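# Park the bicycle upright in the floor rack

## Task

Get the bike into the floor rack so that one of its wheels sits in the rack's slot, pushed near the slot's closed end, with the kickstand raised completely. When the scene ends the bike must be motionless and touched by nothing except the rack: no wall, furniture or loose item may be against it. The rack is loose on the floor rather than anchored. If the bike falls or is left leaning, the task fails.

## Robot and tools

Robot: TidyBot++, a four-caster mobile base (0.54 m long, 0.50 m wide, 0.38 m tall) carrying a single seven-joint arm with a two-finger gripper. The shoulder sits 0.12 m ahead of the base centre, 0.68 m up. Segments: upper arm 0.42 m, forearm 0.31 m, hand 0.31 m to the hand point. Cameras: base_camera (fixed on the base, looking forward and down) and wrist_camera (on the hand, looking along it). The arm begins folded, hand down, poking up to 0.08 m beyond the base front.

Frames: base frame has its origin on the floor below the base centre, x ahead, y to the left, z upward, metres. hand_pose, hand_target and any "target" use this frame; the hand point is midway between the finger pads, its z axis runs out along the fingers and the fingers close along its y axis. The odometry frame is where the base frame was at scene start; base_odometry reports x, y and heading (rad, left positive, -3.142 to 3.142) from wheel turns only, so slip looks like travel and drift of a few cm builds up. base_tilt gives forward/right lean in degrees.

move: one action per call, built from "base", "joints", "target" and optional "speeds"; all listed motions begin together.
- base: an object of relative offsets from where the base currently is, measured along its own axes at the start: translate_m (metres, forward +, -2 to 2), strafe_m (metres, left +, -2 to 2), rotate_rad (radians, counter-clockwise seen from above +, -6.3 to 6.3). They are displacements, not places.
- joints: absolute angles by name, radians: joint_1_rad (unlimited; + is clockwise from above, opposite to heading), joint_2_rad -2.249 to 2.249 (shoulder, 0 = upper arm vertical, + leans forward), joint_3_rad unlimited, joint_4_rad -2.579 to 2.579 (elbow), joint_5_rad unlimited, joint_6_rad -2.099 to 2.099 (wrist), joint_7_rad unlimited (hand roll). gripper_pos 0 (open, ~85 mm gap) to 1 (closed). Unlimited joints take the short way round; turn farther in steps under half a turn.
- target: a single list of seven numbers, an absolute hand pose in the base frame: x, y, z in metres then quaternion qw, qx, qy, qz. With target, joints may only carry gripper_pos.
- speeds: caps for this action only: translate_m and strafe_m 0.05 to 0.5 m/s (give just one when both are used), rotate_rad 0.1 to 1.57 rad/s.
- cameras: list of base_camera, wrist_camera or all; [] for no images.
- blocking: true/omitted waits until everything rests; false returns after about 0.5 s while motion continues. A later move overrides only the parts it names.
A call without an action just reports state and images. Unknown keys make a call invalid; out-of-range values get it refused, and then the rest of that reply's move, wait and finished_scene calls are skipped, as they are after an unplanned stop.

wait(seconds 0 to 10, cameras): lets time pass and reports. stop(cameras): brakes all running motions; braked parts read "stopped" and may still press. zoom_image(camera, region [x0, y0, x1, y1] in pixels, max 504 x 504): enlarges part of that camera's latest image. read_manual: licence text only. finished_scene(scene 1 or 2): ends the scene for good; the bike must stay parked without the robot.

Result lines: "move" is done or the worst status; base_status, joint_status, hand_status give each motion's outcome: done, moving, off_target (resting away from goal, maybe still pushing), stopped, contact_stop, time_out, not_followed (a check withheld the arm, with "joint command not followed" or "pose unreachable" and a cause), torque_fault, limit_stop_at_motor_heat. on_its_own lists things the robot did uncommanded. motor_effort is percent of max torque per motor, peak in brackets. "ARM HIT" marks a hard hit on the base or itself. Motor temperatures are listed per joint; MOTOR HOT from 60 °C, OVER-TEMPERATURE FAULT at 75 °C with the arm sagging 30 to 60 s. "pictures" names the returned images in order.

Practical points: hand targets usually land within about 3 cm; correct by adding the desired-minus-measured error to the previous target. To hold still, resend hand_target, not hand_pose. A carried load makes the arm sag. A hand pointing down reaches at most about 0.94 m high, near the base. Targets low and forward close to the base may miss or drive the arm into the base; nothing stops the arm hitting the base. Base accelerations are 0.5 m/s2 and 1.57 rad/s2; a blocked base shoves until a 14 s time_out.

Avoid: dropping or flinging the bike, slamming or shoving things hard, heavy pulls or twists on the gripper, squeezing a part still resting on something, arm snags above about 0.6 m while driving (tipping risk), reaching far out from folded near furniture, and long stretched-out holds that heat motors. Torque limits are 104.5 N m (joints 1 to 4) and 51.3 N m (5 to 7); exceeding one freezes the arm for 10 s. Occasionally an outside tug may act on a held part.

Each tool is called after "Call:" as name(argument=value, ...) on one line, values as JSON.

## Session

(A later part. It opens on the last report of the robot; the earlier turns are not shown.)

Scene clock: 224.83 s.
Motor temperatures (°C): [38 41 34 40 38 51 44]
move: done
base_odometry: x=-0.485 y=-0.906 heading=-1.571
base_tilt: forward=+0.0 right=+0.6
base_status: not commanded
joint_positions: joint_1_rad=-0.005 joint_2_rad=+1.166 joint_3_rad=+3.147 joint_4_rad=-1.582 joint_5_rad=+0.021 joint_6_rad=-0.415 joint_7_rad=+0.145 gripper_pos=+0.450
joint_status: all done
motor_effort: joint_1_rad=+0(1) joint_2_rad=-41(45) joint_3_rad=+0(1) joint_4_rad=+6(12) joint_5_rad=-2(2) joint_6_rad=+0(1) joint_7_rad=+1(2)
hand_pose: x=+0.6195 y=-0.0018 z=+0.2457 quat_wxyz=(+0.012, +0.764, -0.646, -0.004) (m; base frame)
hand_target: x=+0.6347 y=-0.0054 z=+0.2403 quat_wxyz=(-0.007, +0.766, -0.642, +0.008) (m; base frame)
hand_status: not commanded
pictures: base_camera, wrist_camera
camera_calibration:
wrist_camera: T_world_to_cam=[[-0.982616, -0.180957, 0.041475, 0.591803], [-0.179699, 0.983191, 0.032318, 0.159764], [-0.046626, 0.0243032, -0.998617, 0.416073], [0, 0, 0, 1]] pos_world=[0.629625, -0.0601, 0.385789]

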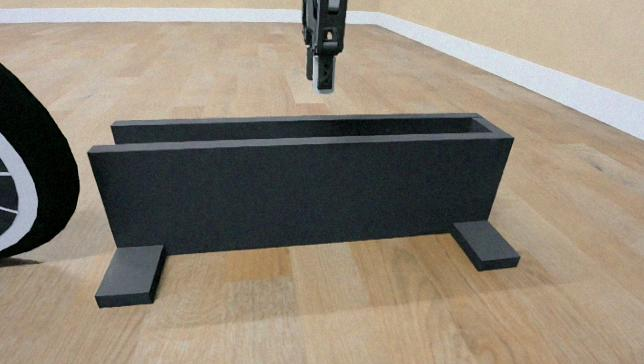

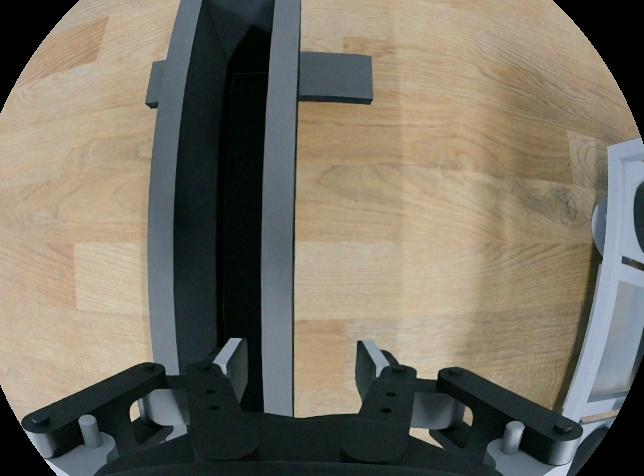

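Call:
move(base={"translate_m":0.012}, joints={"joint_6_rad":-0.36}, cameras=["wrist_camera"])

Call:
move(joints={"joint_2_rad":1.385,"joint_4_rad":-1.482,"joint_6_rad":-0.255})

Scene clock: 225.67 s.
Motor temperatures (°C): [38 41 34 40 38 51 44]
move: done
base_odometry: x=-0.485 y=-0.918 heading=-1.571
base_tilt: forward=+0.0 right=+0.6
base_status: done
joint_positions: joint_1_rad=-0.003 joint_2_rad=+1.166 joint_3_rad=+3.147 joint_4_rad=-1.574 joint_5_rad=+0.021 joint_6_rad=-0.403 joint_7_rad=+0.146 gripper_pos=+0.450
joint_status: all done
motor_effort: joint_1_rad=+0(1) joint_2_rad=-41(42) joint_3_rad=-1(1) joint_4_rad=+7(8) joint_5_rad=-1(2) joint_6_rad=+0(1) joint_7_rad=+1(1)
hand_pose: x=+0.6280 y=-0.0026 z=+0.2466 quat_wxyz=(+0.005, +0.763, -0.646, +0.003) (m; base frame)
hand_target: x=+0.6378 y=-0.0055 z=+0.2404 quat_wxyz=(-0.011, +0.766, -0.642, +0.012) (m; base frame)
hand_status: not commanded
pictures: wrist_camera
camera_calibration:
wrist_camera: T_world_to_cam=[[-0.983474, -0.179761, 0.0215435, 0.605352], [-0.179112, 0.983401, 0.0290029, 0.162456], [-0.0263995, 0.0246649, -0.999347, 0.404776], [0, 0, 0, 1]] pos_world=[0.635132, -0.0609246, 0.386759]

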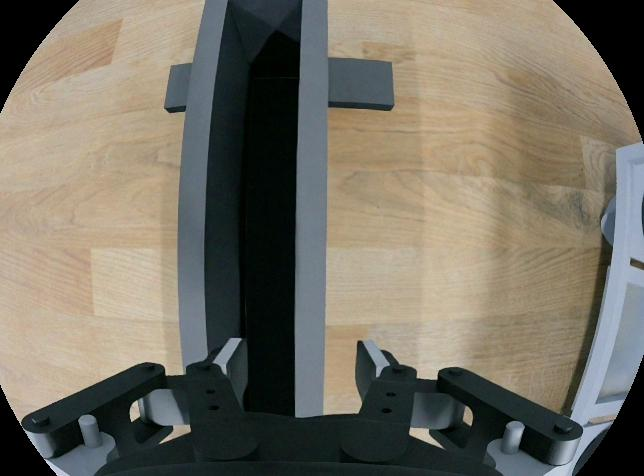

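Scene clock: 226.90 s.
Motor temperatures (°C): [38 41 34 40 38 51 44]
move: done
base_odometry: x=-0.485 y=-0.918 heading=-1.571
base_tilt: forward=+0.0 right=+0.6
base_status: not commanded
joint_positions: joint_1_rad=-0.003 joint_2_rad=+1.373 joint_3_rad=+3.147 joint_4_rad=-1.494 joint_5_rad=+0.021 joint_6_rad=-0.298 joint_7_rad=+0.146 gripper_pos=+0.450
joint_status: all done
motor_effort: joint_1_rad=-1(1) joint_2_rad=-42(46) joint_3_rad=-1(2) joint_4_rad=+5(7) joint_5_rad=-1(2) joint_6_rad=+0(3) joint_7_rad=+0(1)
hand_pose: x=+0.6093 y=-0.0021 z=+0.1507 quat_wxyz=(+0.012, +0.764, -0.645, -0.006) (m; base frame)
hand_target: x=+0.6238 y=-0.0052 z=+0.1457 quat_wxyz=(-0.007, +0.766, -0.642, +0.007) (m; base frame)
hand_status: not commanded
pictures: base_camera, wrist_camera
camera_calibration:
wrist_camera: T_world_to_cam=[[-0.982437, -0.181541, 0.0431238, 0.585224], [-0.180131, 0.983033, 0.0346345, 0.161204], [-0.0486797, 0.0262583, -0.998469, 0.321958], [0, 0, 0, 1]] pos_world=[0.619657, -0.0606805, 0.290645]

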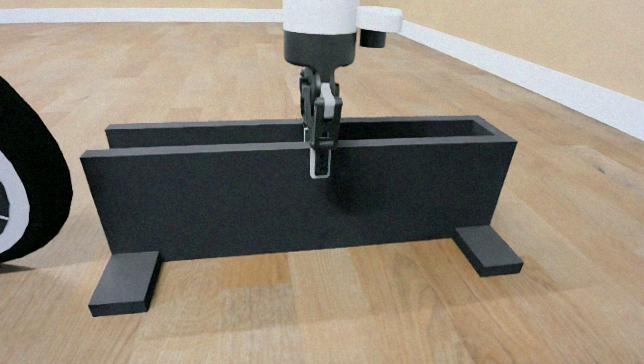

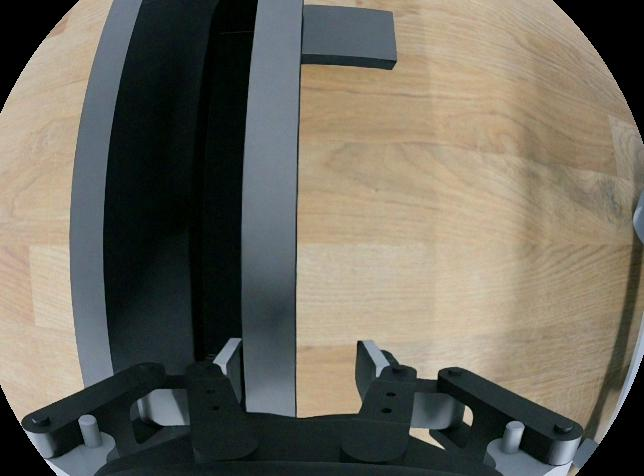

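Call:
move(base={"translate_m":0.012}, cameras=[])

Call:
move(joints={"gripper_pos":0.95})

Scene clock: 227.63 s.
Motor temperatures (°C): [38 41 34 40 38 51 44]
move: done
base_odometry: x=-0.485 y=-0.930 heading=-1.572
base_tilt: forward=+0.0 right=+0.6
base_status: done
joint_positions: joint_1_rad=-0.002 joint_2_rad=+1.373 joint_3_rad=+3.147 joint_4_rad=-1.486 joint_5_rad=+0.021 joint_6_rad=-0.294 joint_7_rad=+0.146 gripper_pos=+0.450
joint_status: not commanded
motor_effort: joint_1_rad=+0(1) joint_2_rad=-42(43) joint_3_rad=-1(1) joint_4_rad=+5(6) joint_5_rad=-1(2) joint_6_rad=+0(1) joint_7_rad=+1(1)
hand_pose: x=+0.6155 y=-0.0024 z=+0.1514 quat_wxyz=(+0.008, +0.764, -0.646, -0.001) (m; base frame)
hand_target: x=+0.6238 y=-0.0052 z=+0.1457 quat_wxyz=(-0.007, +0.766, -0.642, +0.007) (m; base frame)
hand_status: not commanded
pictures: none
No camera images: "cameras" was empty.

Scene clock: 228.47 s.
Motor temperatures (°C): [38 41 34 39 38 51 44]
move: off_target
base_odometry: x=-0.485 y=-0.930 heading=-1.572
base_tilt: forward=+0.0 right=+0.6
base_status: not commanded
joint_positions: joint_1_rad=-0.002 joint_2_rad=+1.372 joint_3_rad=+3.147 joint_4_rad=-1.492 joint_5_rad=+0.021 joint_6_rad=-0.295 joint_7_rad=+0.147 gripper_pos=+0.815
joint_status: gripper_pos off_target (ended at +0.815, target +0.950)
motor_effort: joint_1_rad=+0(1) joint_2_rad=-39(43) joint_3_rad=-1(2) joint_4_rad=+6(10) joint_5_rad=-2(2) joint_6_rad=+2(6) joint_7_rad=+0(1)
hand_pose: x=+0.6127 y=-0.0028 z=+0.1514 quat_wxyz=(+0.009, +0.764, -0.645, -0.003) (m; base frame)
hand_target: x=+0.6238 y=-0.0052 z=+0.1457 quat_wxyz=(-0.007, +0.766, -0.642, +0.007) (m; base frame)
hand_status: not commanded
pictures: base_camera, wrist_camera
camera_calibration:
wrist_camera: T_world_to_cam=[[-0.982733, -0.181565, 0.0356345, 0.589745], [-0.180403, 0.983022, 0.0334996, 0.162832], [-0.0411119, 0.0264926, -0.998803, 0.318208], [0, 0, 0, 1]] pos_world=[0.622019, -0.0614203, 0.291357]

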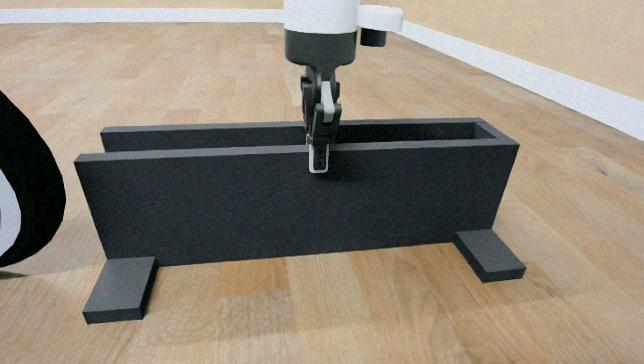

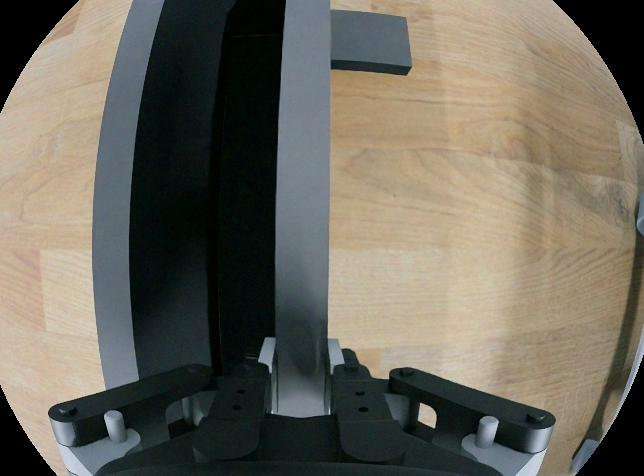

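Call:
move(joints={"joint_2_rad":1.06,"joint_4_rad":-1.64,"joint_6_rad":-0.43})

Scene clock: 230.87 s.
Motor temperatures (°C): [38 41 34 39 38 51 44]
move: off_target
base_odometry: x=-0.485 y=-0.930 heading=-1.572
base_tilt: forward=+0.0 right=+0.6
base_status: not commanded
joint_positions: joint_1_rad=+0.007 joint_2_rad=+1.119 joint_3_rad=+3.143 joint_4_rad=-1.650 joint_5_rad=+0.021 joint_6_rad=-0.401 joint_7_rad=+0.152 gripper_pos=+0.815
joint_status: joint_2_rad off_target (ended at +1.119, target +1.060); the others done
motor_effort: joint_1_rad=-1(3) joint_2_rad=-51(56) joint_3_rad=-2(5) joint_4_rad=+9(11) joint_5_rad=-2(4) joint_6_rad=+1(2) joint_7_rad=+1(3)
hand_pose: x=+0.6030 y=-0.0053 z=+0.2616 quat_wxyz=(+0.013, +0.762, -0.647, -0.008) (m; base frame)
hand_target: x=+0.6240 y=-0.0053 z=+0.2920 quat_wxyz=(-0.004, +0.766, -0.642, +0.004) (m; base frame)
hand_status: not commanded
pictures: base_camera, wrist_camera
camera_calibration:
wrist_camera: T_world_to_cam=[[-0.983008, -0.177342, 0.0473817, 0.572943], [-0.175655, 0.98373, 0.0376912, 0.155927], [-0.053295, 0.0287279, -0.998165, 0.435156], [0, 0, 0, 1]] pos_world=[0.613789, -0.0642844, 0.401333]

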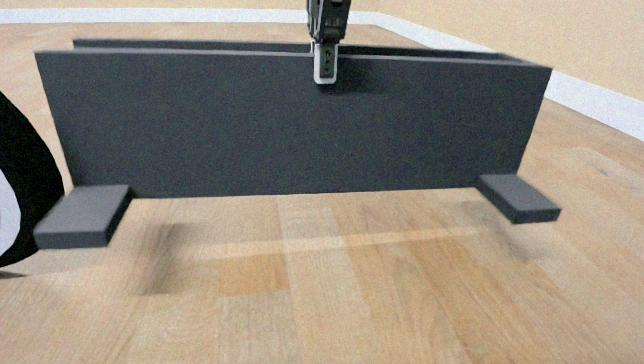

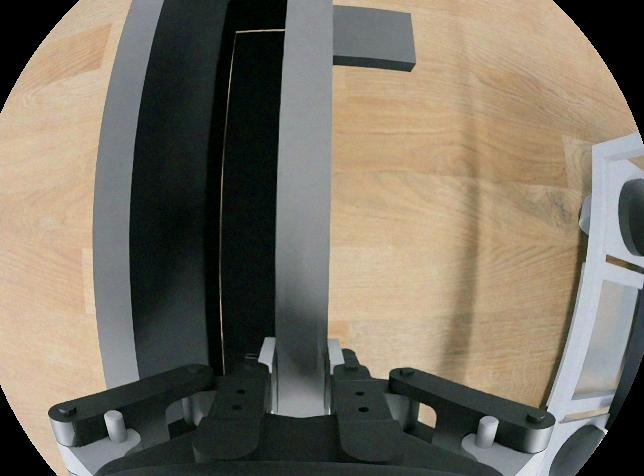

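Call:
move(base={"translate_m":-0.8}, speeds={"translate_m":0.3}, cameras=[])

Call:
move(base={"strafe_m":1.79}, speeds={"strafe_m":0.35}, joints={"joint_7_rad":-1.4}, cameras=[])

Call:
move(joints={"joint_7_rad":-3.05})

Scene clock: 234.67 s.
Motor temperatures (°C): [38 42 34 39 38 51 44]
move: done
base_odometry: x=-0.485 y=-0.130 heading=-1.572
base_tilt: forward=+0.0 right=+0.6
base_status: done
joint_positions: joint_1_rad=+0.020 joint_2_rad=+1.114 joint_3_rad=+3.145 joint_4_rad=-1.659 joint_5_rad=+0.005 joint_6_rad=-0.420 joint_7_rad=+0.173 gripper_pos=+0.815
joint_status: not commanded
motor_effort: joint_1_rad=-1(5) joint_2_rad=-51(53) joint_3_rad=-2(5) joint_4_rad=+8(12) joint_5_rad=-1(6) joint_6_rad=+0(6) joint_7_rad=+1(9)
hand_pose: x=+0.5933 y=-0.0108 z=+0.2630 quat_wxyz=(+0.019, +0.760, -0.650, -0.019) (m; base frame)
hand_target: x=+0.6240 y=-0.0053 z=+0.2920 quat_wxyz=(-0.004, +0.766, -0.642, +0.004) (m; base frame)
hand_status: not commanded
pictures: none
No camera images: "cameras" was empty.

Scene clock: 240.83 s.
Motor temperatures (°C): [38 42 34 39 38 51 44]
move: done
base_odometry: x=+1.305 y=-0.131 heading=-1.571
base_tilt: forward=+0.0 right=+0.6
base_status: done
joint_positions: joint_1_rad=+0.014 joint_2_rad=+1.114 joint_3_rad=+3.140 joint_4_rad=-1.659 joint_5_rad=+0.005 joint_6_rad=-0.420 joint_7_rad=-1.356 gripper_pos=+0.815
joint_status: all done
motor_effort: joint_1_rad=+0(4) joint_2_rad=-49(51) joint_3_rad=+0(3) joint_4_rad=+8(9) joint_5_rad=+0(3) joint_6_rad=-2(2) joint_7_rad=+0(2)
hand_pose: x=+0.5936 y=-0.0053 z=+0.2631 quat_wxyz=(+0.026, +0.103, -0.994, -0.003) (m; base frame)
hand_target: x=+0.6240 y=-0.0053 z=+0.2920 quat_wxyz=(-0.006, +0.078, -0.997, +0.000) (m; base frame)
hand_status: not commanded
pictures: none
No camera images: "cameras" was empty.

Scene clock: 243.03 s.
Motor temperatures (°C): [38 42 34 39 38 51 44]
move: done
base_odometry: x=+1.305 y=-0.131 heading=-1.571
base_tilt: forward=+0.0 right=+0.6
base_status: not commanded
joint_positions: joint_1_rad=+0.014 joint_2_rad=+1.114 joint_3_rad=+3.140 joint_4_rad=-1.658 joint_5_rad=+0.005 joint_6_rad=-0.420 joint_7_rad=-3.006 gripper_pos=+0.815
joint_status: all done
motor_effort: joint_1_rad=+0(1) joint_2_rad=-49(50) joint_3_rad=-1(2) joint_4_rad=+7(8) joint_5_rad=+0(3) joint_6_rad=-2(3) joint_7_rad=+1(2)
hand_pose: x=+0.5944 y=-0.0053 z=+0.2632 quat_wxyz=(+0.019, -0.661, -0.750, +0.017) (m; base frame)
hand_target: x=+0.6240 y=-0.0053 z=+0.2920 quat_wxyz=(-0.004, -0.679, -0.734, -0.004) (m; base frame)
hand_status: not commanded
pictures: base_camera, wrist_camera
camera_calibration:
wrist_camera: T_world_to_cam=[[0.98941, 0.141371, -0.0328953, -0.585115], [0.142483, -0.989202, 0.0343313, -0.0443313], [-0.0276866, -0.0386547, -0.998869, 0.420892], [0, 0, 0, 1]] pos_world=[0.596888, 0.0551353, 0.40269]

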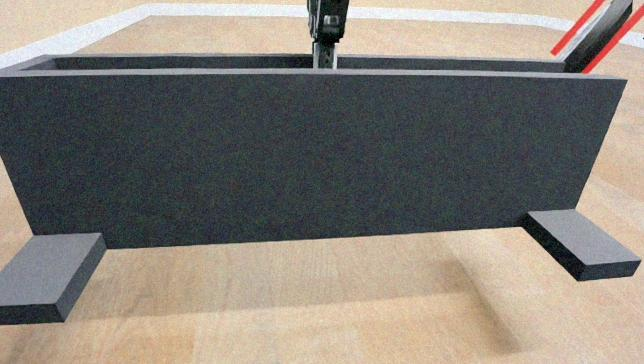

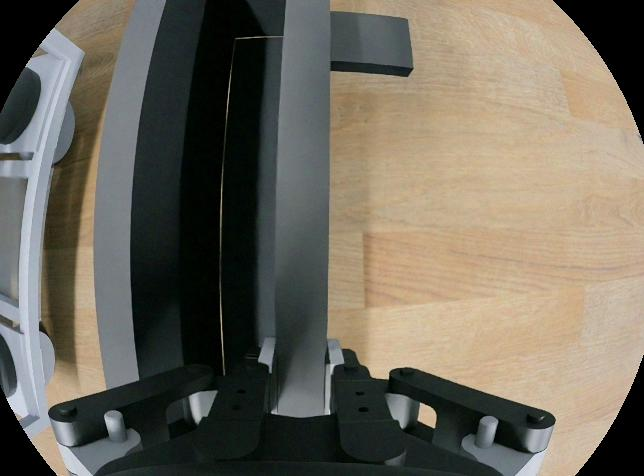

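Call:
move(base={"translate_m":0.57}, speeds={"translate_m":0.25}, cameras=[])

Call:
move(joints={"joint_2_rad":1.3,"joint_4_rad":-1.54,"joint_6_rad":-0.31}, cameras=[])

Call:
move(joints={"joint_2_rad":1.37,"joint_4_rad":-1.49,"joint_6_rad":-0.27})

Scene clock: 246.37 s.
Motor temperatures (°C): [38 42 34 39 38 51 44]
move: done
base_odometry: x=+1.305 y=-0.701 heading=-1.571
base_tilt: forward=+0.0 right=+0.6
base_status: done
joint_positions: joint_1_rad=+0.014 joint_2_rad=+1.114 joint_3_rad=+3.140 joint_4_rad=-1.646 joint_5_rad=+0.005 joint_6_rad=-0.420 joint_7_rad=-3.007 gripper_pos=+0.815
joint_status: not commanded
motor_effort: joint_1_rad=+0(1) joint_2_rad=-49(50) joint_3_rad=-1(2) joint_4_rad=+7(10) joint_5_rad=-1(3) joint_6_rad=-2(4) joint_7_rad=+1(1)
hand_pose: x=+0.6016 y=-0.0054 z=+0.2644 quat_wxyz=(+0.014, -0.661, -0.750, +0.013) (m; base frame)
hand_target: x=+0.6240 y=-0.0053 z=+0.2920 quat_wxyz=(-0.004, -0.679, -0.734, -0.004) (m; base frame)
hand_status: not commanded
pictures: none
No camera images: "cameras" was empty.

Scene clock: 247.90 s.
Motor temperatures (°C): [38 43 34 39 38 51 44]
move: off_target
base_odometry: x=+1.305 y=-0.701 heading=-1.571
base_tilt: forward=+0.0 right=+0.6
base_status: not commanded
joint_positions: joint_1_rad=+0.012 joint_2_rad=+1.340 joint_3_rad=+3.142 joint_4_rad=-1.548 joint_5_rad=+0.006 joint_6_rad=-0.335 joint_7_rad=-3.013 gripper_pos=+0.815
joint_status: joint_2_rad off_target (ended at +1.340, target +1.300); the others done
motor_effort: joint_1_rad=+0(7) joint_2_rad=-49(54) joint_3_rad=-1(11) joint_4_rad=+4(8) joint_5_rad=-1(7) joint_6_rad=-3(5) joint_7_rad=+1(2)
hand_pose: x=+0.5819 y=-0.0053 z=+0.1633 quat_wxyz=(+0.030, -0.662, -0.748, +0.028) (m; base frame)
hand_target: x=+0.6152 y=-0.0051 z=+0.1829 quat_wxyz=(+0.004, -0.679, -0.734, +0.002) (m; base frame)
hand_status: not commanded
pictures: none
No camera images: "cameras" was empty.

Scene clock: 248.77 s.
Motor temperatures (°C): [38 43 34 39 38 51 44]
move: done
base_odometry: x=+1.305 y=-0.701 heading=-1.571
base_tilt: forward=+0.0 right=+0.6
base_status: not commanded
joint_positions: joint_1_rad=+0.012 joint_2_rad=+1.361 joint_3_rad=+3.142 joint_4_rad=-1.522 joint_5_rad=+0.006 joint_6_rad=-0.321 joint_7_rad=-3.013 gripper_pos=+0.815
joint_status: all done
motor_effort: joint_1_rad=+0(2) joint_2_rad=-40(50) joint_3_rad=-2(3) joint_4_rad=+11(13) joint_5_rad=-2(2) joint_6_rad=+6(6) joint_7_rad=+1(1)
hand_pose: x=+0.5915 y=-0.0054 z=+0.1550 quat_wxyz=(+0.023, -0.662, -0.749, +0.021) (m; base frame)
hand_target: x=+0.6222 y=-0.0052 z=+0.1525 quat_wxyz=(-0.004, -0.679, -0.734, -0.004) (m; base frame)
hand_status: not commanded
pictures: base_camera, wrist_camera
camera_calibration:
wrist_camera: T_world_to_cam=[[0.989628, 0.136587, -0.044495, -0.584214], [0.138151, -0.98982, 0.0342143, -0.0377181], [-0.0393688, -0.0400065, -0.998424, 0.319604], [0, 0, 0, 1]] pos_world=[0.595948, 0.0552479, 0.294396]

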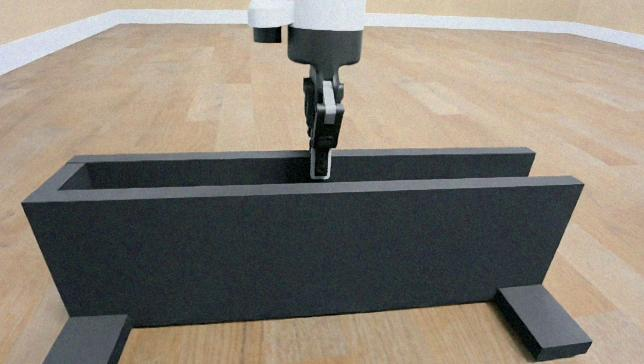

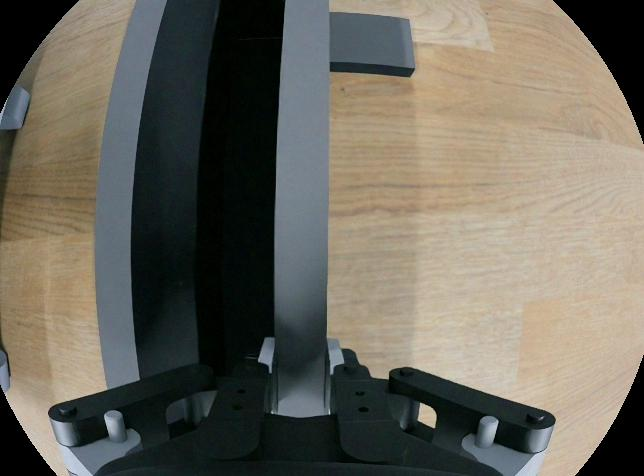

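Call:
move(joints={"gripper_pos":0.45}, cameras=[])

Call:
move(joints={"joint_2_rad":1.1,"joint_4_rad":-1.62,"joint_6_rad":-0.42}, cameras=[])

Call:
move(base={"translate_m":-0.35,"strafe_m":-0.4}, joints={"joint_2_rad":0.0,"joint_4_rad":-1.7,"joint_6_rad":-1.1,"joint_7_rad":-1.6,"gripper_pos":0.0})

Scene clock: 249.73 s.
Motor temperatures (°C): [38 43 34 39 38 51 44]
move: done
base_odometry: x=+1.305 y=-0.701 heading=-1.571
base_tilt: forward=+0.0 right=+0.6
base_status: not commanded
joint_positions: joint_1_rad=+0.012 joint_2_rad=+1.367 joint_3_rad=+3.142 joint_4_rad=-1.505 joint_5_rad=+0.006 joint_6_rad=-0.308 joint_7_rad=-3.013 gripper_pos=+0.450
joint_status: all done
motor_effort: joint_1_rad=+0(1) joint_2_rad=-44(45) joint_3_rad=-1(2) joint_4_rad=+6(11) joint_5_rad=-2(2) joint_6_rad=+1(5) joint_7_rad=+1(1)
hand_pose: x=+0.6026 y=-0.0055 z=+0.1528 quat_wxyz=(+0.014, -0.663, -0.749, +0.014) (m; base frame)
hand_target: x=+0.6222 y=-0.0052 z=+0.1525 quat_wxyz=(-0.004, -0.679, -0.734, -0.004) (m; base frame)
hand_status: not commanded
pictures: none
No camera images: "cameras" was empty.

Scene clock: 251.27 s.
Motor temperatures (°C): [38 43 34 39 38 51 44]
move: done
base_odometry: x=+1.305 y=-0.701 heading=-1.571
base_tilt: forward=+0.0 right=+0.6
base_status: not commanded
joint_positions: joint_1_rad=+0.012 joint_2_rad=+1.101 joint_3_rad=+3.142 joint_4_rad=-1.609 joint_5_rad=+0.006 joint_6_rad=-0.377 joint_7_rad=-3.013 gripper_pos=+0.450
joint_status: all done
motor_effort: joint_1_rad=+0(1) joint_2_rad=-41(47) joint_3_rad=-1(2) joint_4_rad=+7(8) joint_5_rad=-1(3) joint_6_rad=+0(2) joint_7_rad=+0(1)
hand_pose: x=+0.6425 y=-0.0061 z=+0.2757 quat_wxyz=(-0.021, -0.663, -0.748, -0.017) (m; base frame)
hand_target: x=+0.6231 y=-0.0053 z=+0.2745 quat_wxyz=(+0.000, -0.679, -0.734, -0.001) (m; base frame)
hand_status: not commanded
pictures: none
No camera images: "cameras" was empty.

Scene clock: 254.03 s.
Motor temperatures (°C): [38 43 34 39 38 51 44]
move: done
base_odometry: x=+0.905 y=-0.351 heading=-1.570
base_tilt: forward=+0.0 right=+0.6
base_status: done
joint_positions: joint_1_rad=+0.020 joint_2_rad=+0.019 joint_3_rad=+3.142 joint_4_rad=-1.686 joint_5_rad=+0.006 joint_6_rad=-1.052 joint_7_rad=-1.646 gripper_pos=+0.000
joint_status: all done
motor_effort: joint_1_rad=+0(4) joint_2_rad=-19(45) joint_3_rad=+0(3) joint_4_rad=+18(19) joint_5_rad=-1(3) joint_6_rad=+3(4) joint_7_rad=+0(2)
hand_pose: x=+0.5551 y=-0.0093 z=+0.7721 quat_wxyz=(-0.191, -0.046, -0.980, -0.002) (m; base frame)
hand_target: x=+0.5350 y=-0.0042 z=+0.7688 quat_wxyz=(-0.170, -0.021, -0.985, -0.001) (m; base frame)
hand_status: not commanded
pictures: base_camera, wrist_camera
camera_calibration:
wrist_camera: T_world_to_cam=[[0.0693141, 0.997043, 0.0331726, -0.061285], [0.907505, -0.0768289, 0.412955, -0.768686], [0.414283, 0.00148062, -0.910147, 0.614465], [0, 0, 0, 1]] pos_world=[0.447272, 0.0011367, 0.878719]

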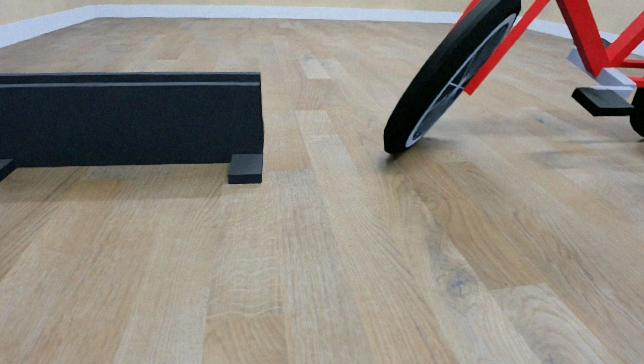

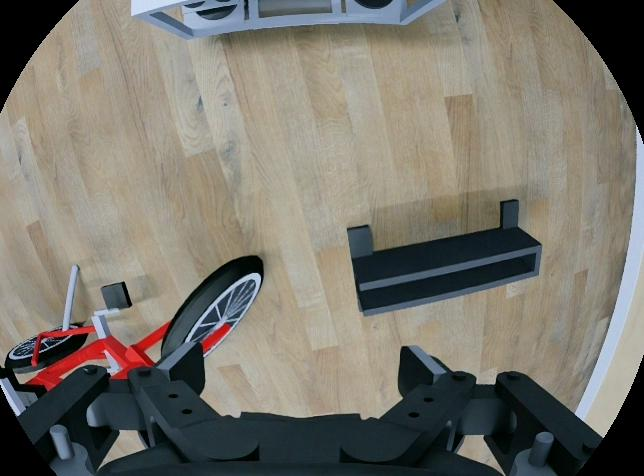

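Call:
move(base={"translate_m":0.33,"strafe_m":-0.99,"rotate_rad":0.5}, speeds={"strafe_m":0.35}, joints={"joint_2_rad":0.1,"joint_4_rad":-1.72,"joint_6_rad":-1.1,"joint_7_rad":-0.35})

Scene clock: 259.47 s.
Motor temperatures (°C): [38 42 34 39 38 51 44]
move: done
base_odometry: x=-0.085 y=-0.682 heading=-1.070
base_tilt: forward=+0.0 right=+0.6
base_status: done
joint_positions: joint_1_rad=+0.019 joint_2_rad=+0.079 joint_3_rad=+3.141 joint_4_rad=-1.707 joint_5_rad=+0.006 joint_6_rad=-1.055 joint_7_rad=-0.394 gripper_pos=+0.000
joint_status: all done
motor_effort: joint_1_rad=+0(2) joint_2_rad=-20(22) joint_3_rad=-1(2) joint_4_rad=+18(20) joint_5_rad=-1(3) joint_6_rad=+2(4) joint_7_rad=+1(2)
hand_pose: x=+0.5515 y=-0.0079 z=+0.7371 quat_wxyz=(-0.123, +0.542, -0.827, +0.087) (m; base frame)
hand_target: x=+0.5340 y=-0.0042 z=+0.7192 quat_wxyz=(-0.090, +0.564, -0.818, +0.064) (m; base frame)
hand_status: not commanded
pictures: base_camera, wrist_camera
camera_calibration:
wrist_camera: T_world_to_cam=[[-0.885999, 0.383245, -0.261014, 0.677581], [0.356804, 0.923001, 0.144083, -0.241011], [0.296136, 0.0345265, -0.954522, 0.682235], [0, 0, 0, 1]] pos_world=[0.484296, -0.060781, 0.862792]

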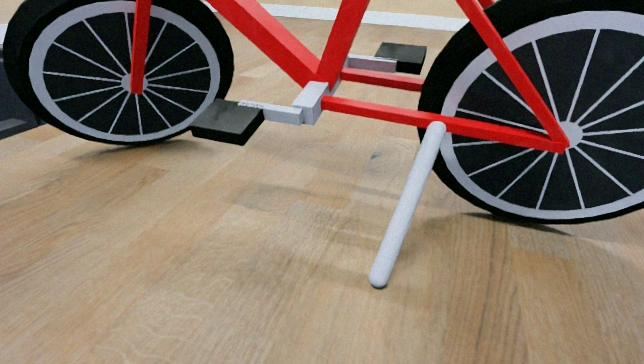

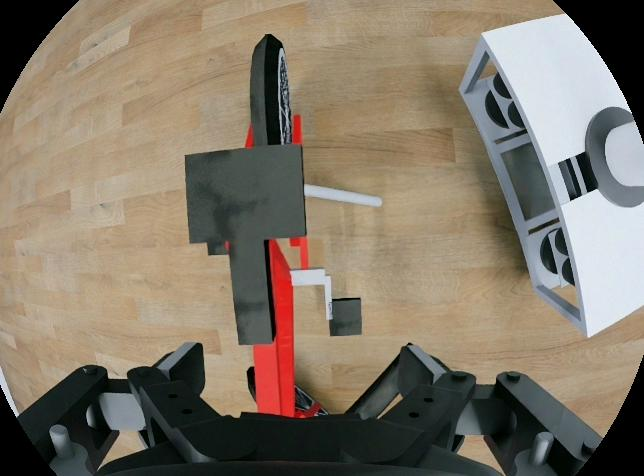

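Call:
move(base={"translate_m":0.052,"strafe_m":-0.027}, speeds={"translate_m":0.1}, joints={"joint_2_rad":0.573,"joint_4_rad":-1.78,"joint_6_rad":-0.512,"joint_7_rad":-0.44})

Scene clock: 262.23 s.
Motor temperatures (°C): [38 42 34 39 38 51 44]
move: done
base_odometry: x=-0.084 y=-0.740 heading=-1.070
base_tilt: forward=+0.0 right=+0.6
base_status: done
joint_positions: joint_1_rad=+0.019 joint_2_rad=+0.557 joint_3_rad=+3.141 joint_4_rad=-1.772 joint_5_rad=+0.006 joint_6_rad=-0.562 joint_7_rad=-0.398 gripper_pos=+0.000
joint_status: all done
motor_effort: joint_1_rad=+0(1) joint_2_rad=-33(37) joint_3_rad=+0(1) joint_4_rad=+15(19) joint_5_rad=-1(2) joint_6_rad=+3(4) joint_7_rad=+0(2)
hand_pose: x=+0.6469 y=-0.0090 z=+0.5211 quat_wxyz=(-0.103, +0.543, -0.830, +0.071) (m; base frame)
hand_target: x=+0.6551 y=-0.0058 z=+0.5143 quat_wxyz=(-0.116, +0.525, -0.840, +0.074) (m; base frame)
hand_status: not commanded
pictures: base_camera, wrist_camera
camera_calibration:
wrist_camera: T_world_to_cam=[[-0.897366, 0.385677, -0.214445, 0.689298], [0.36532, 0.921866, 0.129248, -0.240743], [0.247538, 0.0376414, -0.968147, 0.486489], [0, 0, 0, 1]] pos_world=[0.586076, -0.062226, 0.649925]

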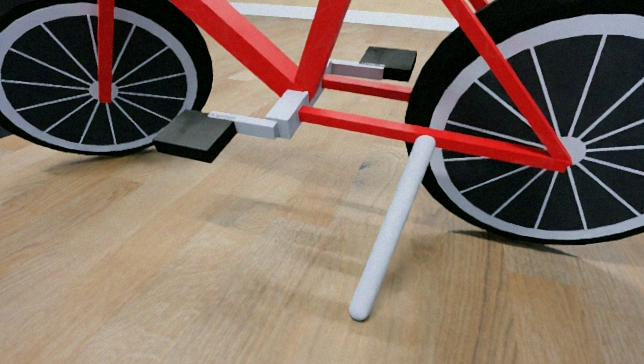

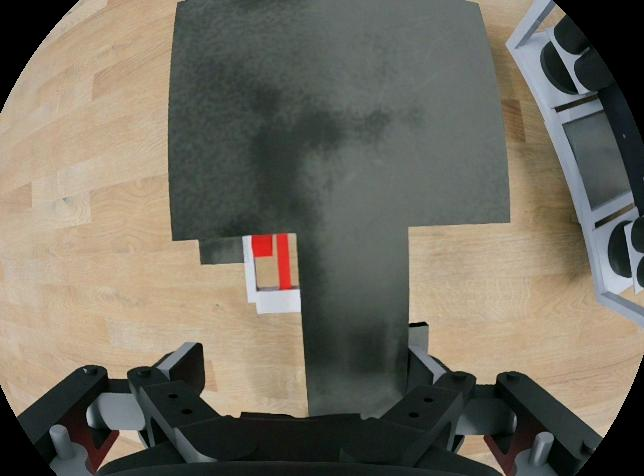

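Call:
move(base={"strafe_m":0.009}, joints={"joint_2_rad":0.60,"joint_4_rad":-1.862,"joint_6_rad":-0.40}, cameras=["wrist_camera"])

Scene clock: 263.63 s.
Motor temperatures (°C): [38 42 34 39 38 51 44]
move: done
base_odometry: x=-0.076 y=-0.736 heading=-1.070
base_tilt: forward=+0.0 right=+0.6
base_status: done
joint_positions: joint_1_rad=+0.016 joint_2_rad=+0.581 joint_3_rad=+3.141 joint_4_rad=-1.853 joint_5_rad=+0.006 joint_6_rad=-0.440 joint_7_rad=-0.398 gripper_pos=+0.000
joint_status: all done
motor_effort: joint_1_rad=+0(4) joint_2_rad=-33(36) joint_3_rad=-1(2) joint_4_rad=+12(14) joint_5_rad=-1(2) joint_6_rad=+2(3) joint_7_rad=+0(1)
hand_pose: x=+0.6364 y=-0.0073 z=+0.4944 quat_wxyz=(-0.110, +0.544, -0.829, +0.076) (m; base frame)
hand_target: x=+0.6400 y=-0.0056 z=+0.4854 quat_wxyz=(-0.117, +0.525, -0.840, +0.075) (m; base frame)
hand_status: not commanded
pictures: wrist_camera
camera_calibration:
wrist_camera: T_world_to_cam=[[-0.894791, 0.383174, -0.229187, 0.679096], [0.360433, 0.92286, 0.135713, -0.235079], [0.263509, 0.0388281, -0.963875, 0.450891], [0, 0, 0, 1]] pos_world=[0.573566, -0.0607746, 0.622146]

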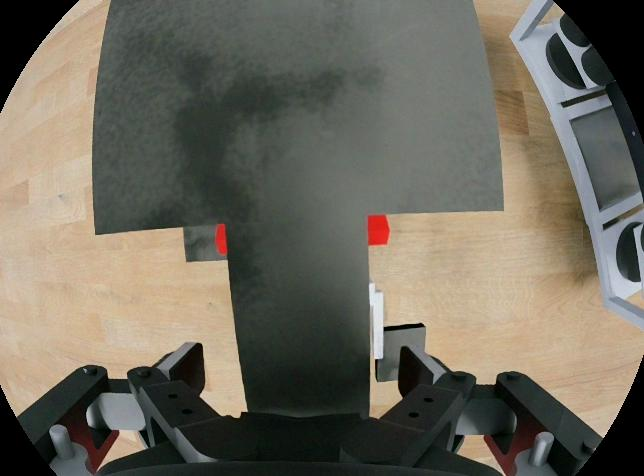

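Call:
move(joints={"joint_2_rad":0.64,"joint_4_rad":-1.86,"joint_6_rad":-0.365,"joint_7_rad":-0.335}, cameras=["wrist_camera"])

Scene clock: 264.53 s.
Motor temperatures (°C): [38 42 34 39 38 51 44]
move: done
base_odometry: x=-0.076 y=-0.736 heading=-1.070
base_tilt: forward=+0.0 right=+0.6
base_status: not commanded
joint_positions: joint_1_rad=+0.016 joint_2_rad=+0.622 joint_3_rad=+3.141 joint_4_rad=-1.853 joint_5_rad=+0.006 joint_6_rad=-0.403 joint_7_rad=-0.346 gripper_pos=+0.000
joint_status: all done
motor_effort: joint_1_rad=+0(0) joint_2_rad=-33(36) joint_3_rad=-1(1) joint_4_rad=+12(13) joint_5_rad=-1(2) joint_6_rad=+2(3) joint_7_rad=+0(1)
hand_pose: x=+0.6394 y=-0.0073 z=+0.4763 quat_wxyz=(-0.106, +0.565, -0.814, +0.077) (m; base frame)
hand_target: x=+0.6434 y=-0.0056 z=+0.4680 quat_wxyz=(-0.112, +0.568, -0.811, +0.080) (m; base frame)
hand_status: not commanded
pictures: wrist_camera
camera_calibration:
wrist_camera: T_world_to_cam=[[-0.91384, 0.334501, -0.230228, 0.689982], [0.31397, 0.941587, 0.121809, -0.197266], [0.257525, 0.039029, -0.965483, 0.437213], [0, 0, 0, 1]] pos_world=[0.579875, -0.0621209, 0.605004]

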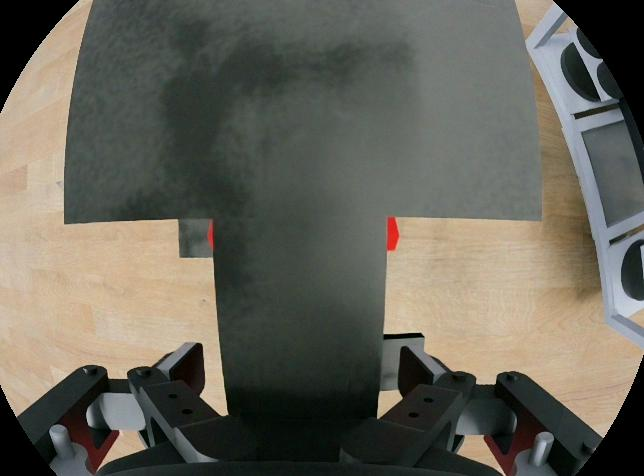

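Call:
move(joints={"gripper_pos":1.0}, cameras=[])

Call:
move(base={"translate_m":0.023,"strafe_m":-0.009}, speeds={"translate_m":0.05}, cameras=[])

Call:
move(base={"translate_m":0.023,"strafe_m":-0.009}, speeds={"translate_m":0.05}, joints={"joint_2_rad":0.65,"joint_4_rad":-1.803,"joint_6_rad":-0.459})

Scene clock: 265.97 s.
Motor temperatures (°C): [38 42 34 39 38 51 44]
move: off_target
base_odometry: x=-0.076 y=-0.736 heading=-1.070
base_tilt: forward=+0.0 right=+0.6
base_status: not commanded
joint_positions: joint_1_rad=+0.016 joint_2_rad=+0.618 joint_3_rad=+3.141 joint_4_rad=-1.855 joint_5_rad=+0.009 joint_6_rad=-0.402 joint_7_rad=-0.338 gripper_pos=+0.383
joint_status: gripper_pos off_target (ended at +0.383, target +1.000)
motor_effort: joint_1_rad=+0(4) joint_2_rad=-30(34) joint_3_rad=+0(5) joint_4_rad=+13(14) joint_5_rad=+0(7) joint_6_rad=+3(4) joint_7_rad=+1(6)
hand_pose: x=+0.6394 y=-0.0078 z=+0.4779 quat_wxyz=(-0.107, +0.569, -0.811, +0.079) (m; base frame)
hand_target: x=+0.6434 y=-0.0056 z=+0.4680 quat_wxyz=(-0.112, +0.568, -0.811, +0.080) (m; base frame)
hand_status: not commanded
pictures: none
No camera images: "cameras" was empty.

Scene clock: 266.93 s.
Motor temperatures (°C): [38 42 34 39 38 51 44]
move: done
base_odometry: x=-0.073 y=-0.760 heading=-1.070
base_tilt: forward=+0.0 right=+0.6
base_status: done
joint_positions: joint_1_rad=+0.017 joint_2_rad=+0.598 joint_3_rad=+3.141 joint_4_rad=-1.882 joint_5_rad=+0.009 joint_6_rad=-0.404 joint_7_rad=-0.341 gripper_pos=+0.388
joint_status: not commanded
motor_effort: joint_1_rad=-1(5) joint_2_rad=-24(30) joint_3_rad=-1(4) joint_4_rad=+17(19) joint_5_rad=-2(3) joint_6_rad=+8(11) joint_7_rad=+1(5)
hand_pose: x=+0.6283 y=-0.0082 z=+0.4805 quat_wxyz=(-0.103, +0.568, -0.813, +0.077) (m; base frame)
hand_target: x=+0.6434 y=-0.0056 z=+0.4680 quat_wxyz=(-0.112, +0.568, -0.811, +0.080) (m; base frame)
hand_status: not commanded
pictures: none
No camera images: "cameras" was empty.

Scene clock: 267.93 s.
Motor temperatures (°C): [38 42 34 39 38 51 44]
move: off_target
base_odometry: x=-0.069 y=-0.785 heading=-1.070
base_tilt: forward=+0.0 right=+0.6
base_status: done
joint_positions: joint_1_rad=+0.017 joint_2_rad=+0.604 joint_3_rad=+3.141 joint_4_rad=-1.826 joint_5_rad=+0.009 joint_6_rad=-0.471 joint_7_rad=-0.339 gripper_pos=+0.404
joint_status: joint_2_rad off_target (ended at +0.604, target +0.650); the others done
motor_effort: joint_1_rad=+0(3) joint_2_rad=-25(32) joint_3_rad=-1(5) joint_4_rad=+16(21) joint_5_rad=-5(6) joint_6_rad=+7(11) joint_7_rad=-2(4)
hand_pose: x=+0.6376 y=-0.0086 z=+0.4880 quat_wxyz=(-0.096, +0.570, -0.813, +0.072) (m; base frame)
hand_target: x=+0.6442 y=-0.0057 z=+0.4709 quat_wxyz=(-0.093, +0.570, -0.814, +0.067) (m; base frame)
hand_status: not commanded
pictures: base_camera, wrist_camera
camera_calibration:
wrist_camera: T_world_to_cam=[[-0.921228, 0.32666, -0.211263, 0.686808], [0.309394, 0.944416, 0.111144, -0.18881], [0.235827, 0.0370254, -0.97109, 0.465609], [0, 0, 0, 1]] pos_world=[0.58132, -0.0632762, 0.61823]

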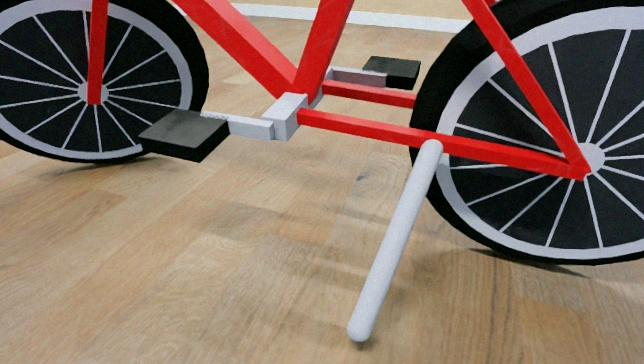

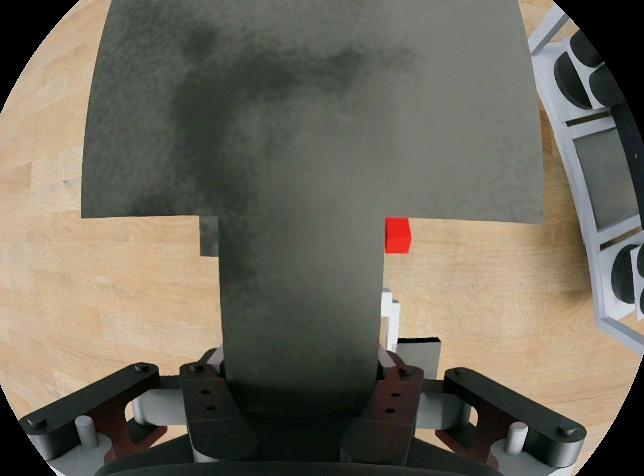

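Call:
move(joints={"joint_2_rad":0.672,"joint_4_rad":-1.70,"joint_6_rad":-0.63})

Scene clock: 269.20 s.
Motor temperatures (°C): [38 42 34 39 38 51 44]
move: done
base_odometry: x=-0.069 y=-0.785 heading=-1.070
base_tilt: forward=+0.0 right=+0.6
base_status: not commanded
joint_positions: joint_1_rad=+0.017 joint_2_rad=+0.639 joint_3_rad=+3.141 joint_4_rad=-1.722 joint_5_rad=+0.009 joint_6_rad=-0.598 joint_7_rad=-0.334 gripper_pos=+0.409
joint_status: all done
motor_effort: joint_1_rad=+0(1) joint_2_rad=-31(34) joint_3_rad=-1(2) joint_4_rad=+15(18) joint_5_rad=-5(8) joint_6_rad=+4(8) joint_7_rad=-2(4)
hand_pose: x=+0.6474 y=-0.0090 z=+0.4900 quat_wxyz=(-0.072, +0.573, -0.814, +0.055) (m; base frame)
hand_target: x=+0.6430 y=-0.0057 z=+0.4771 quat_wxyz=(-0.057, +0.572, -0.817, +0.040) (m; base frame)
hand_status: not commanded
pictures: base_camera, wrist_camera
camera_calibration:
wrist_camera: T_world_to_cam=[[-0.933471, 0.322659, -0.156601, 0.677541], [0.31149, 0.94579, 0.0919563, -0.18358], [0.177782, 0.0370588, -0.983372, 0.508803], [0, 0, 0, 1]] pos_world=[0.599192, -0.0638421, 0.623328]

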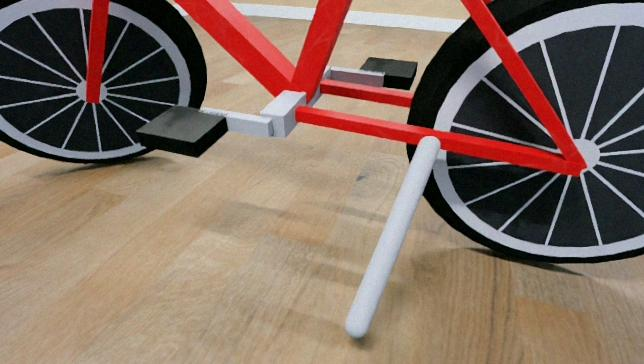

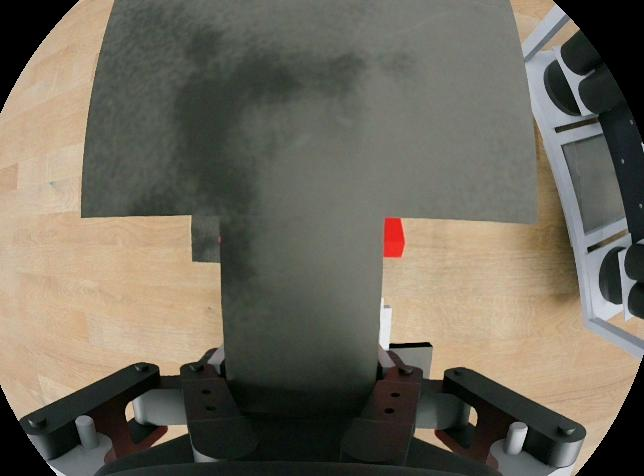

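Call:
move(joints={"joint_1_rad":0.0,"joint_2_rad":0.685,"joint_4_rad":-1.635,"joint_6_rad":-0.735,"joint_7_rad":-0.335,"gripper_pos":1.0})

Scene clock: 270.90 s.
Motor temperatures (°C): [38 42 34 39 38 51 44]
move: off_target
base_odometry: x=-0.069 y=-0.785 heading=-1.070
base_tilt: forward=+0.0 right=+0.6
base_status: not commanded
joint_positions: joint_1_rad=+0.015 joint_2_rad=+0.652 joint_3_rad=+3.141 joint_4_rad=-1.675 joint_5_rad=+0.009 joint_6_rad=-0.771 joint_7_rad=-0.332 gripper_pos=+0.480
joint_status: joint_4_rad off_target (ended at -1.675, target -1.635); gripper_pos off_target (ended at +0.480, target +1.000); the others done
motor_effort: joint_1_rad=+0(3) joint_2_rad=-28(35) joint_3_rad=+0(3) joint_4_rad=+19(22) joint_5_rad=-1(6) joint_6_rad=+10(14) joint_7_rad=+0(4)
hand_pose: x=+0.6165 y=-0.0079 z=+0.4894 quat_wxyz=(-0.016, +0.577, -0.817, +0.015) (m; base frame)
hand_target: x=+0.6423 y=+0.0022 z=+0.4834 quat_wxyz=(-0.036, +0.579, -0.814, +0.025) (m; base frame)
hand_status: not commanded
pictures: base_camera, wrist_camera
camera_calibration:
wrist_camera: T_world_to_cam=[[-0.946981, 0.320261, -0.0257009, 0.592502], [0.318793, 0.946563, 0.04889, -0.158347], [0.0399851, 0.0381046, -0.998473, 0.606071], [0, 0, 0, 1]] pos_world=[0.587334, -0.0629641, 0.628115]

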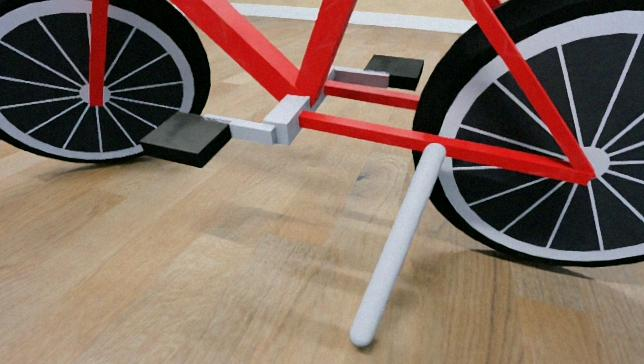

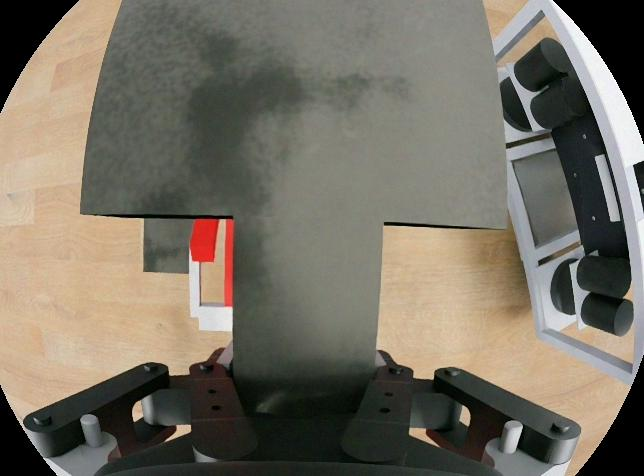

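Call:
move(base={"translate_m":0.037,"strafe_m":-0.015}, speeds={"translate_m":0.05})

Scene clock: 272.43 s.
Motor temperatures (°C): [38 42 34 39 38 51 44]
move: done
base_odometry: x=-0.065 y=-0.824 heading=-1.070
base_tilt: forward=+0.0 right=+0.6
base_status: done
joint_positions: joint_1_rad=+0.012 joint_2_rad=+0.641 joint_3_rad=+3.141 joint_4_rad=-1.666 joint_5_rad=+0.009 joint_6_rad=-0.790 joint_7_rad=-0.332 gripper_pos=+0.491
joint_status: not commanded
motor_effort: joint_1_rad=+0(4) joint_2_rad=-26(31) joint_3_rad=+0(3) joint_4_rad=+18(22) joint_5_rad=-2(4) joint_6_rad=+13(16) joint_7_rad=-1(3)
hand_pose: x=+0.6171 y=-0.0062 z=+0.4968 quat_wxyz=(-0.016, +0.578, -0.816, +0.015) (m; base frame)
hand_target: x=+0.6423 y=+0.0022 z=+0.4834 quat_wxyz=(-0.036, +0.579, -0.814, +0.025) (m; base frame)
hand_status: not commanded
pictures: base_camera, wrist_camera
camera_calibration:
wrist_camera: T_world_to_cam=[[-0.948077, 0.316992, -0.0258093, 0.59334], [0.31552, 0.947657, 0.0489307, -0.158533], [0.039969, 0.0382467, -0.998469, 0.613357], [0, 0, 0, 1]] pos_world=[0.588037, -0.0613081, 0.635489]

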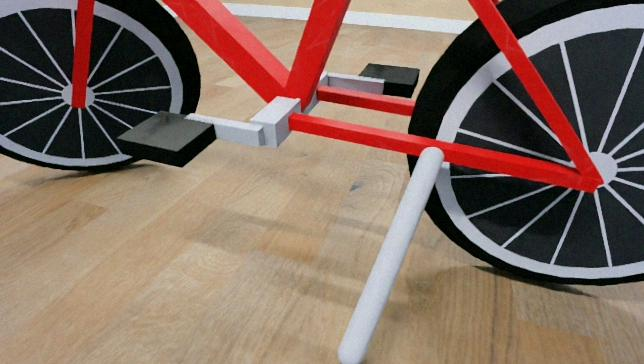

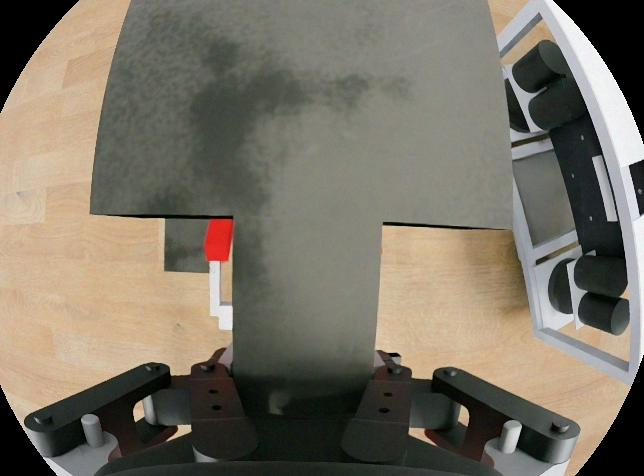

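Call:
move(joints={"gripper_pos":0.36})

Call:
move(joints={"joint_2_rad":0.694,"joint_4_rad":-1.69,"joint_6_rad":-0.70})

Scene clock: 273.67 s.
Motor temperatures (°C): [38 42 34 39 38 51 44]
move: done
base_odometry: x=-0.065 y=-0.824 heading=-1.070
base_tilt: forward=+0.0 right=+0.6
base_status: not commanded
joint_positions: joint_1_rad=+0.010 joint_2_rad=+0.652 joint_3_rad=+3.141 joint_4_rad=-1.665 joint_5_rad=+0.009 joint_6_rad=-0.779 joint_7_rad=-0.332 gripper_pos=+0.360
joint_status: all done
motor_effort: joint_1_rad=-1(1) joint_2_rad=-33(33) joint_3_rad=-1(2) joint_4_rad=+18(18) joint_5_rad=+0(3) joint_6_rad=+6(13) joint_7_rad=+1(2)
hand_pose: x=+0.6197 y=-0.0056 z=+0.4921 quat_wxyz=(-0.017, +0.579, -0.815, +0.016) (m; base frame)
hand_target: x=+0.6423 y=+0.0022 z=+0.4834 quat_wxyz=(-0.036, +0.579, -0.814, +0.025) (m; base frame)
hand_status: not commanded
pictures: base_camera, wrist_camera
camera_calibration:
wrist_camera: T_world_to_cam=[[-0.948387, 0.315816, -0.028689, 0.597157], [0.314191, 0.948045, 0.0499479, -0.159369], [0.0429727, 0.0383561, -0.99834, 0.606614], [0, 0, 0, 1]] pos_world=[0.59034, -0.0607702, 0.630698]

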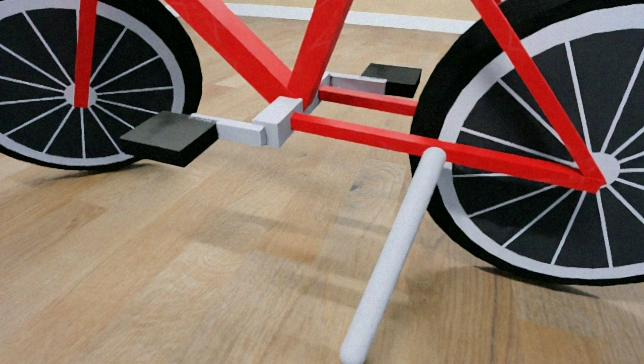

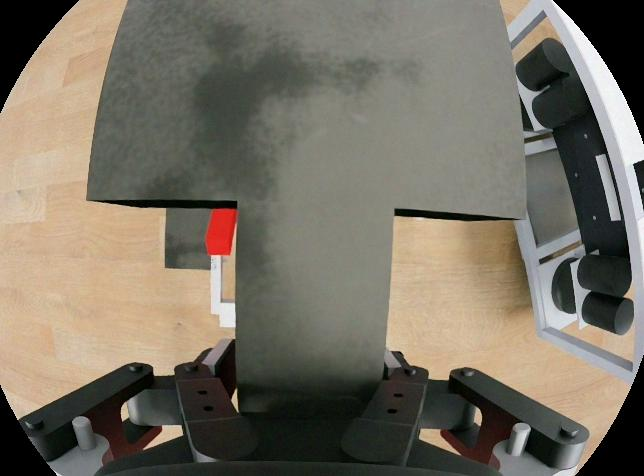

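Scene clock: 274.43 s.
Motor temperatures (°C): [38 42 34 39 38 51 44]
move: off_target
base_odometry: x=-0.065 y=-0.824 heading=-1.070
base_tilt: forward=+0.0 right=+0.6
base_status: not commanded
joint_positions: joint_1_rad=+0.010 joint_2_rad=+0.649 joint_3_rad=+3.142 joint_4_rad=-1.698 joint_5_rad=+0.009 joint_6_rad=-0.762 joint_7_rad=-0.332 gripper_pos=+0.360
joint_status: joint_2_rad off_target (ended at +0.649, target +0.694); the others done
motor_effort: joint_1_rad=-1(4) joint_2_rad=-29(34) joint_3_rad=+0(3) joint_4_rad=+16(17) joint_5_rad=+0(2) joint_6_rad=+6(8) joint_7_rad=+2(3)
hand_pose: x=+0.6079 y=-0.0052 z=+0.4860 quat_wxyz=(-0.012, +0.579, -0.815, +0.012) (m; base frame)
hand_target: x=+0.6220 y=+0.0022 z=+0.4661 quat_wxyz=(-0.024, +0.580, -0.814, +0.016) (m; base frame)
hand_status: not commanded
pictures: base_camera, wrist_camera
camera_calibration:
wrist_camera: T_world_to_cam=[[-0.948872, 0.315264, -0.0157997, 0.57971], [0.314291, 0.94823, 0.0456248, -0.153656], [0.0293656, 0.0383264, -0.998834, 0.609494], [0, 0, 0, 1]] pos_world=[0.580466, -0.06042, 0.624953]

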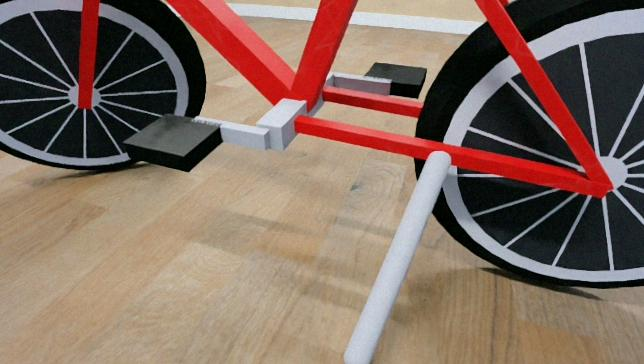

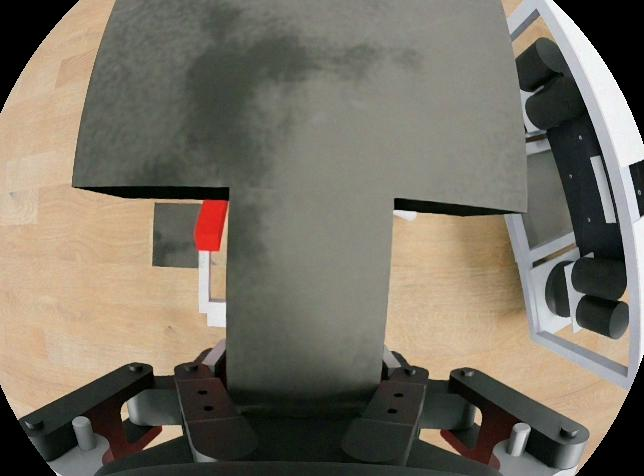

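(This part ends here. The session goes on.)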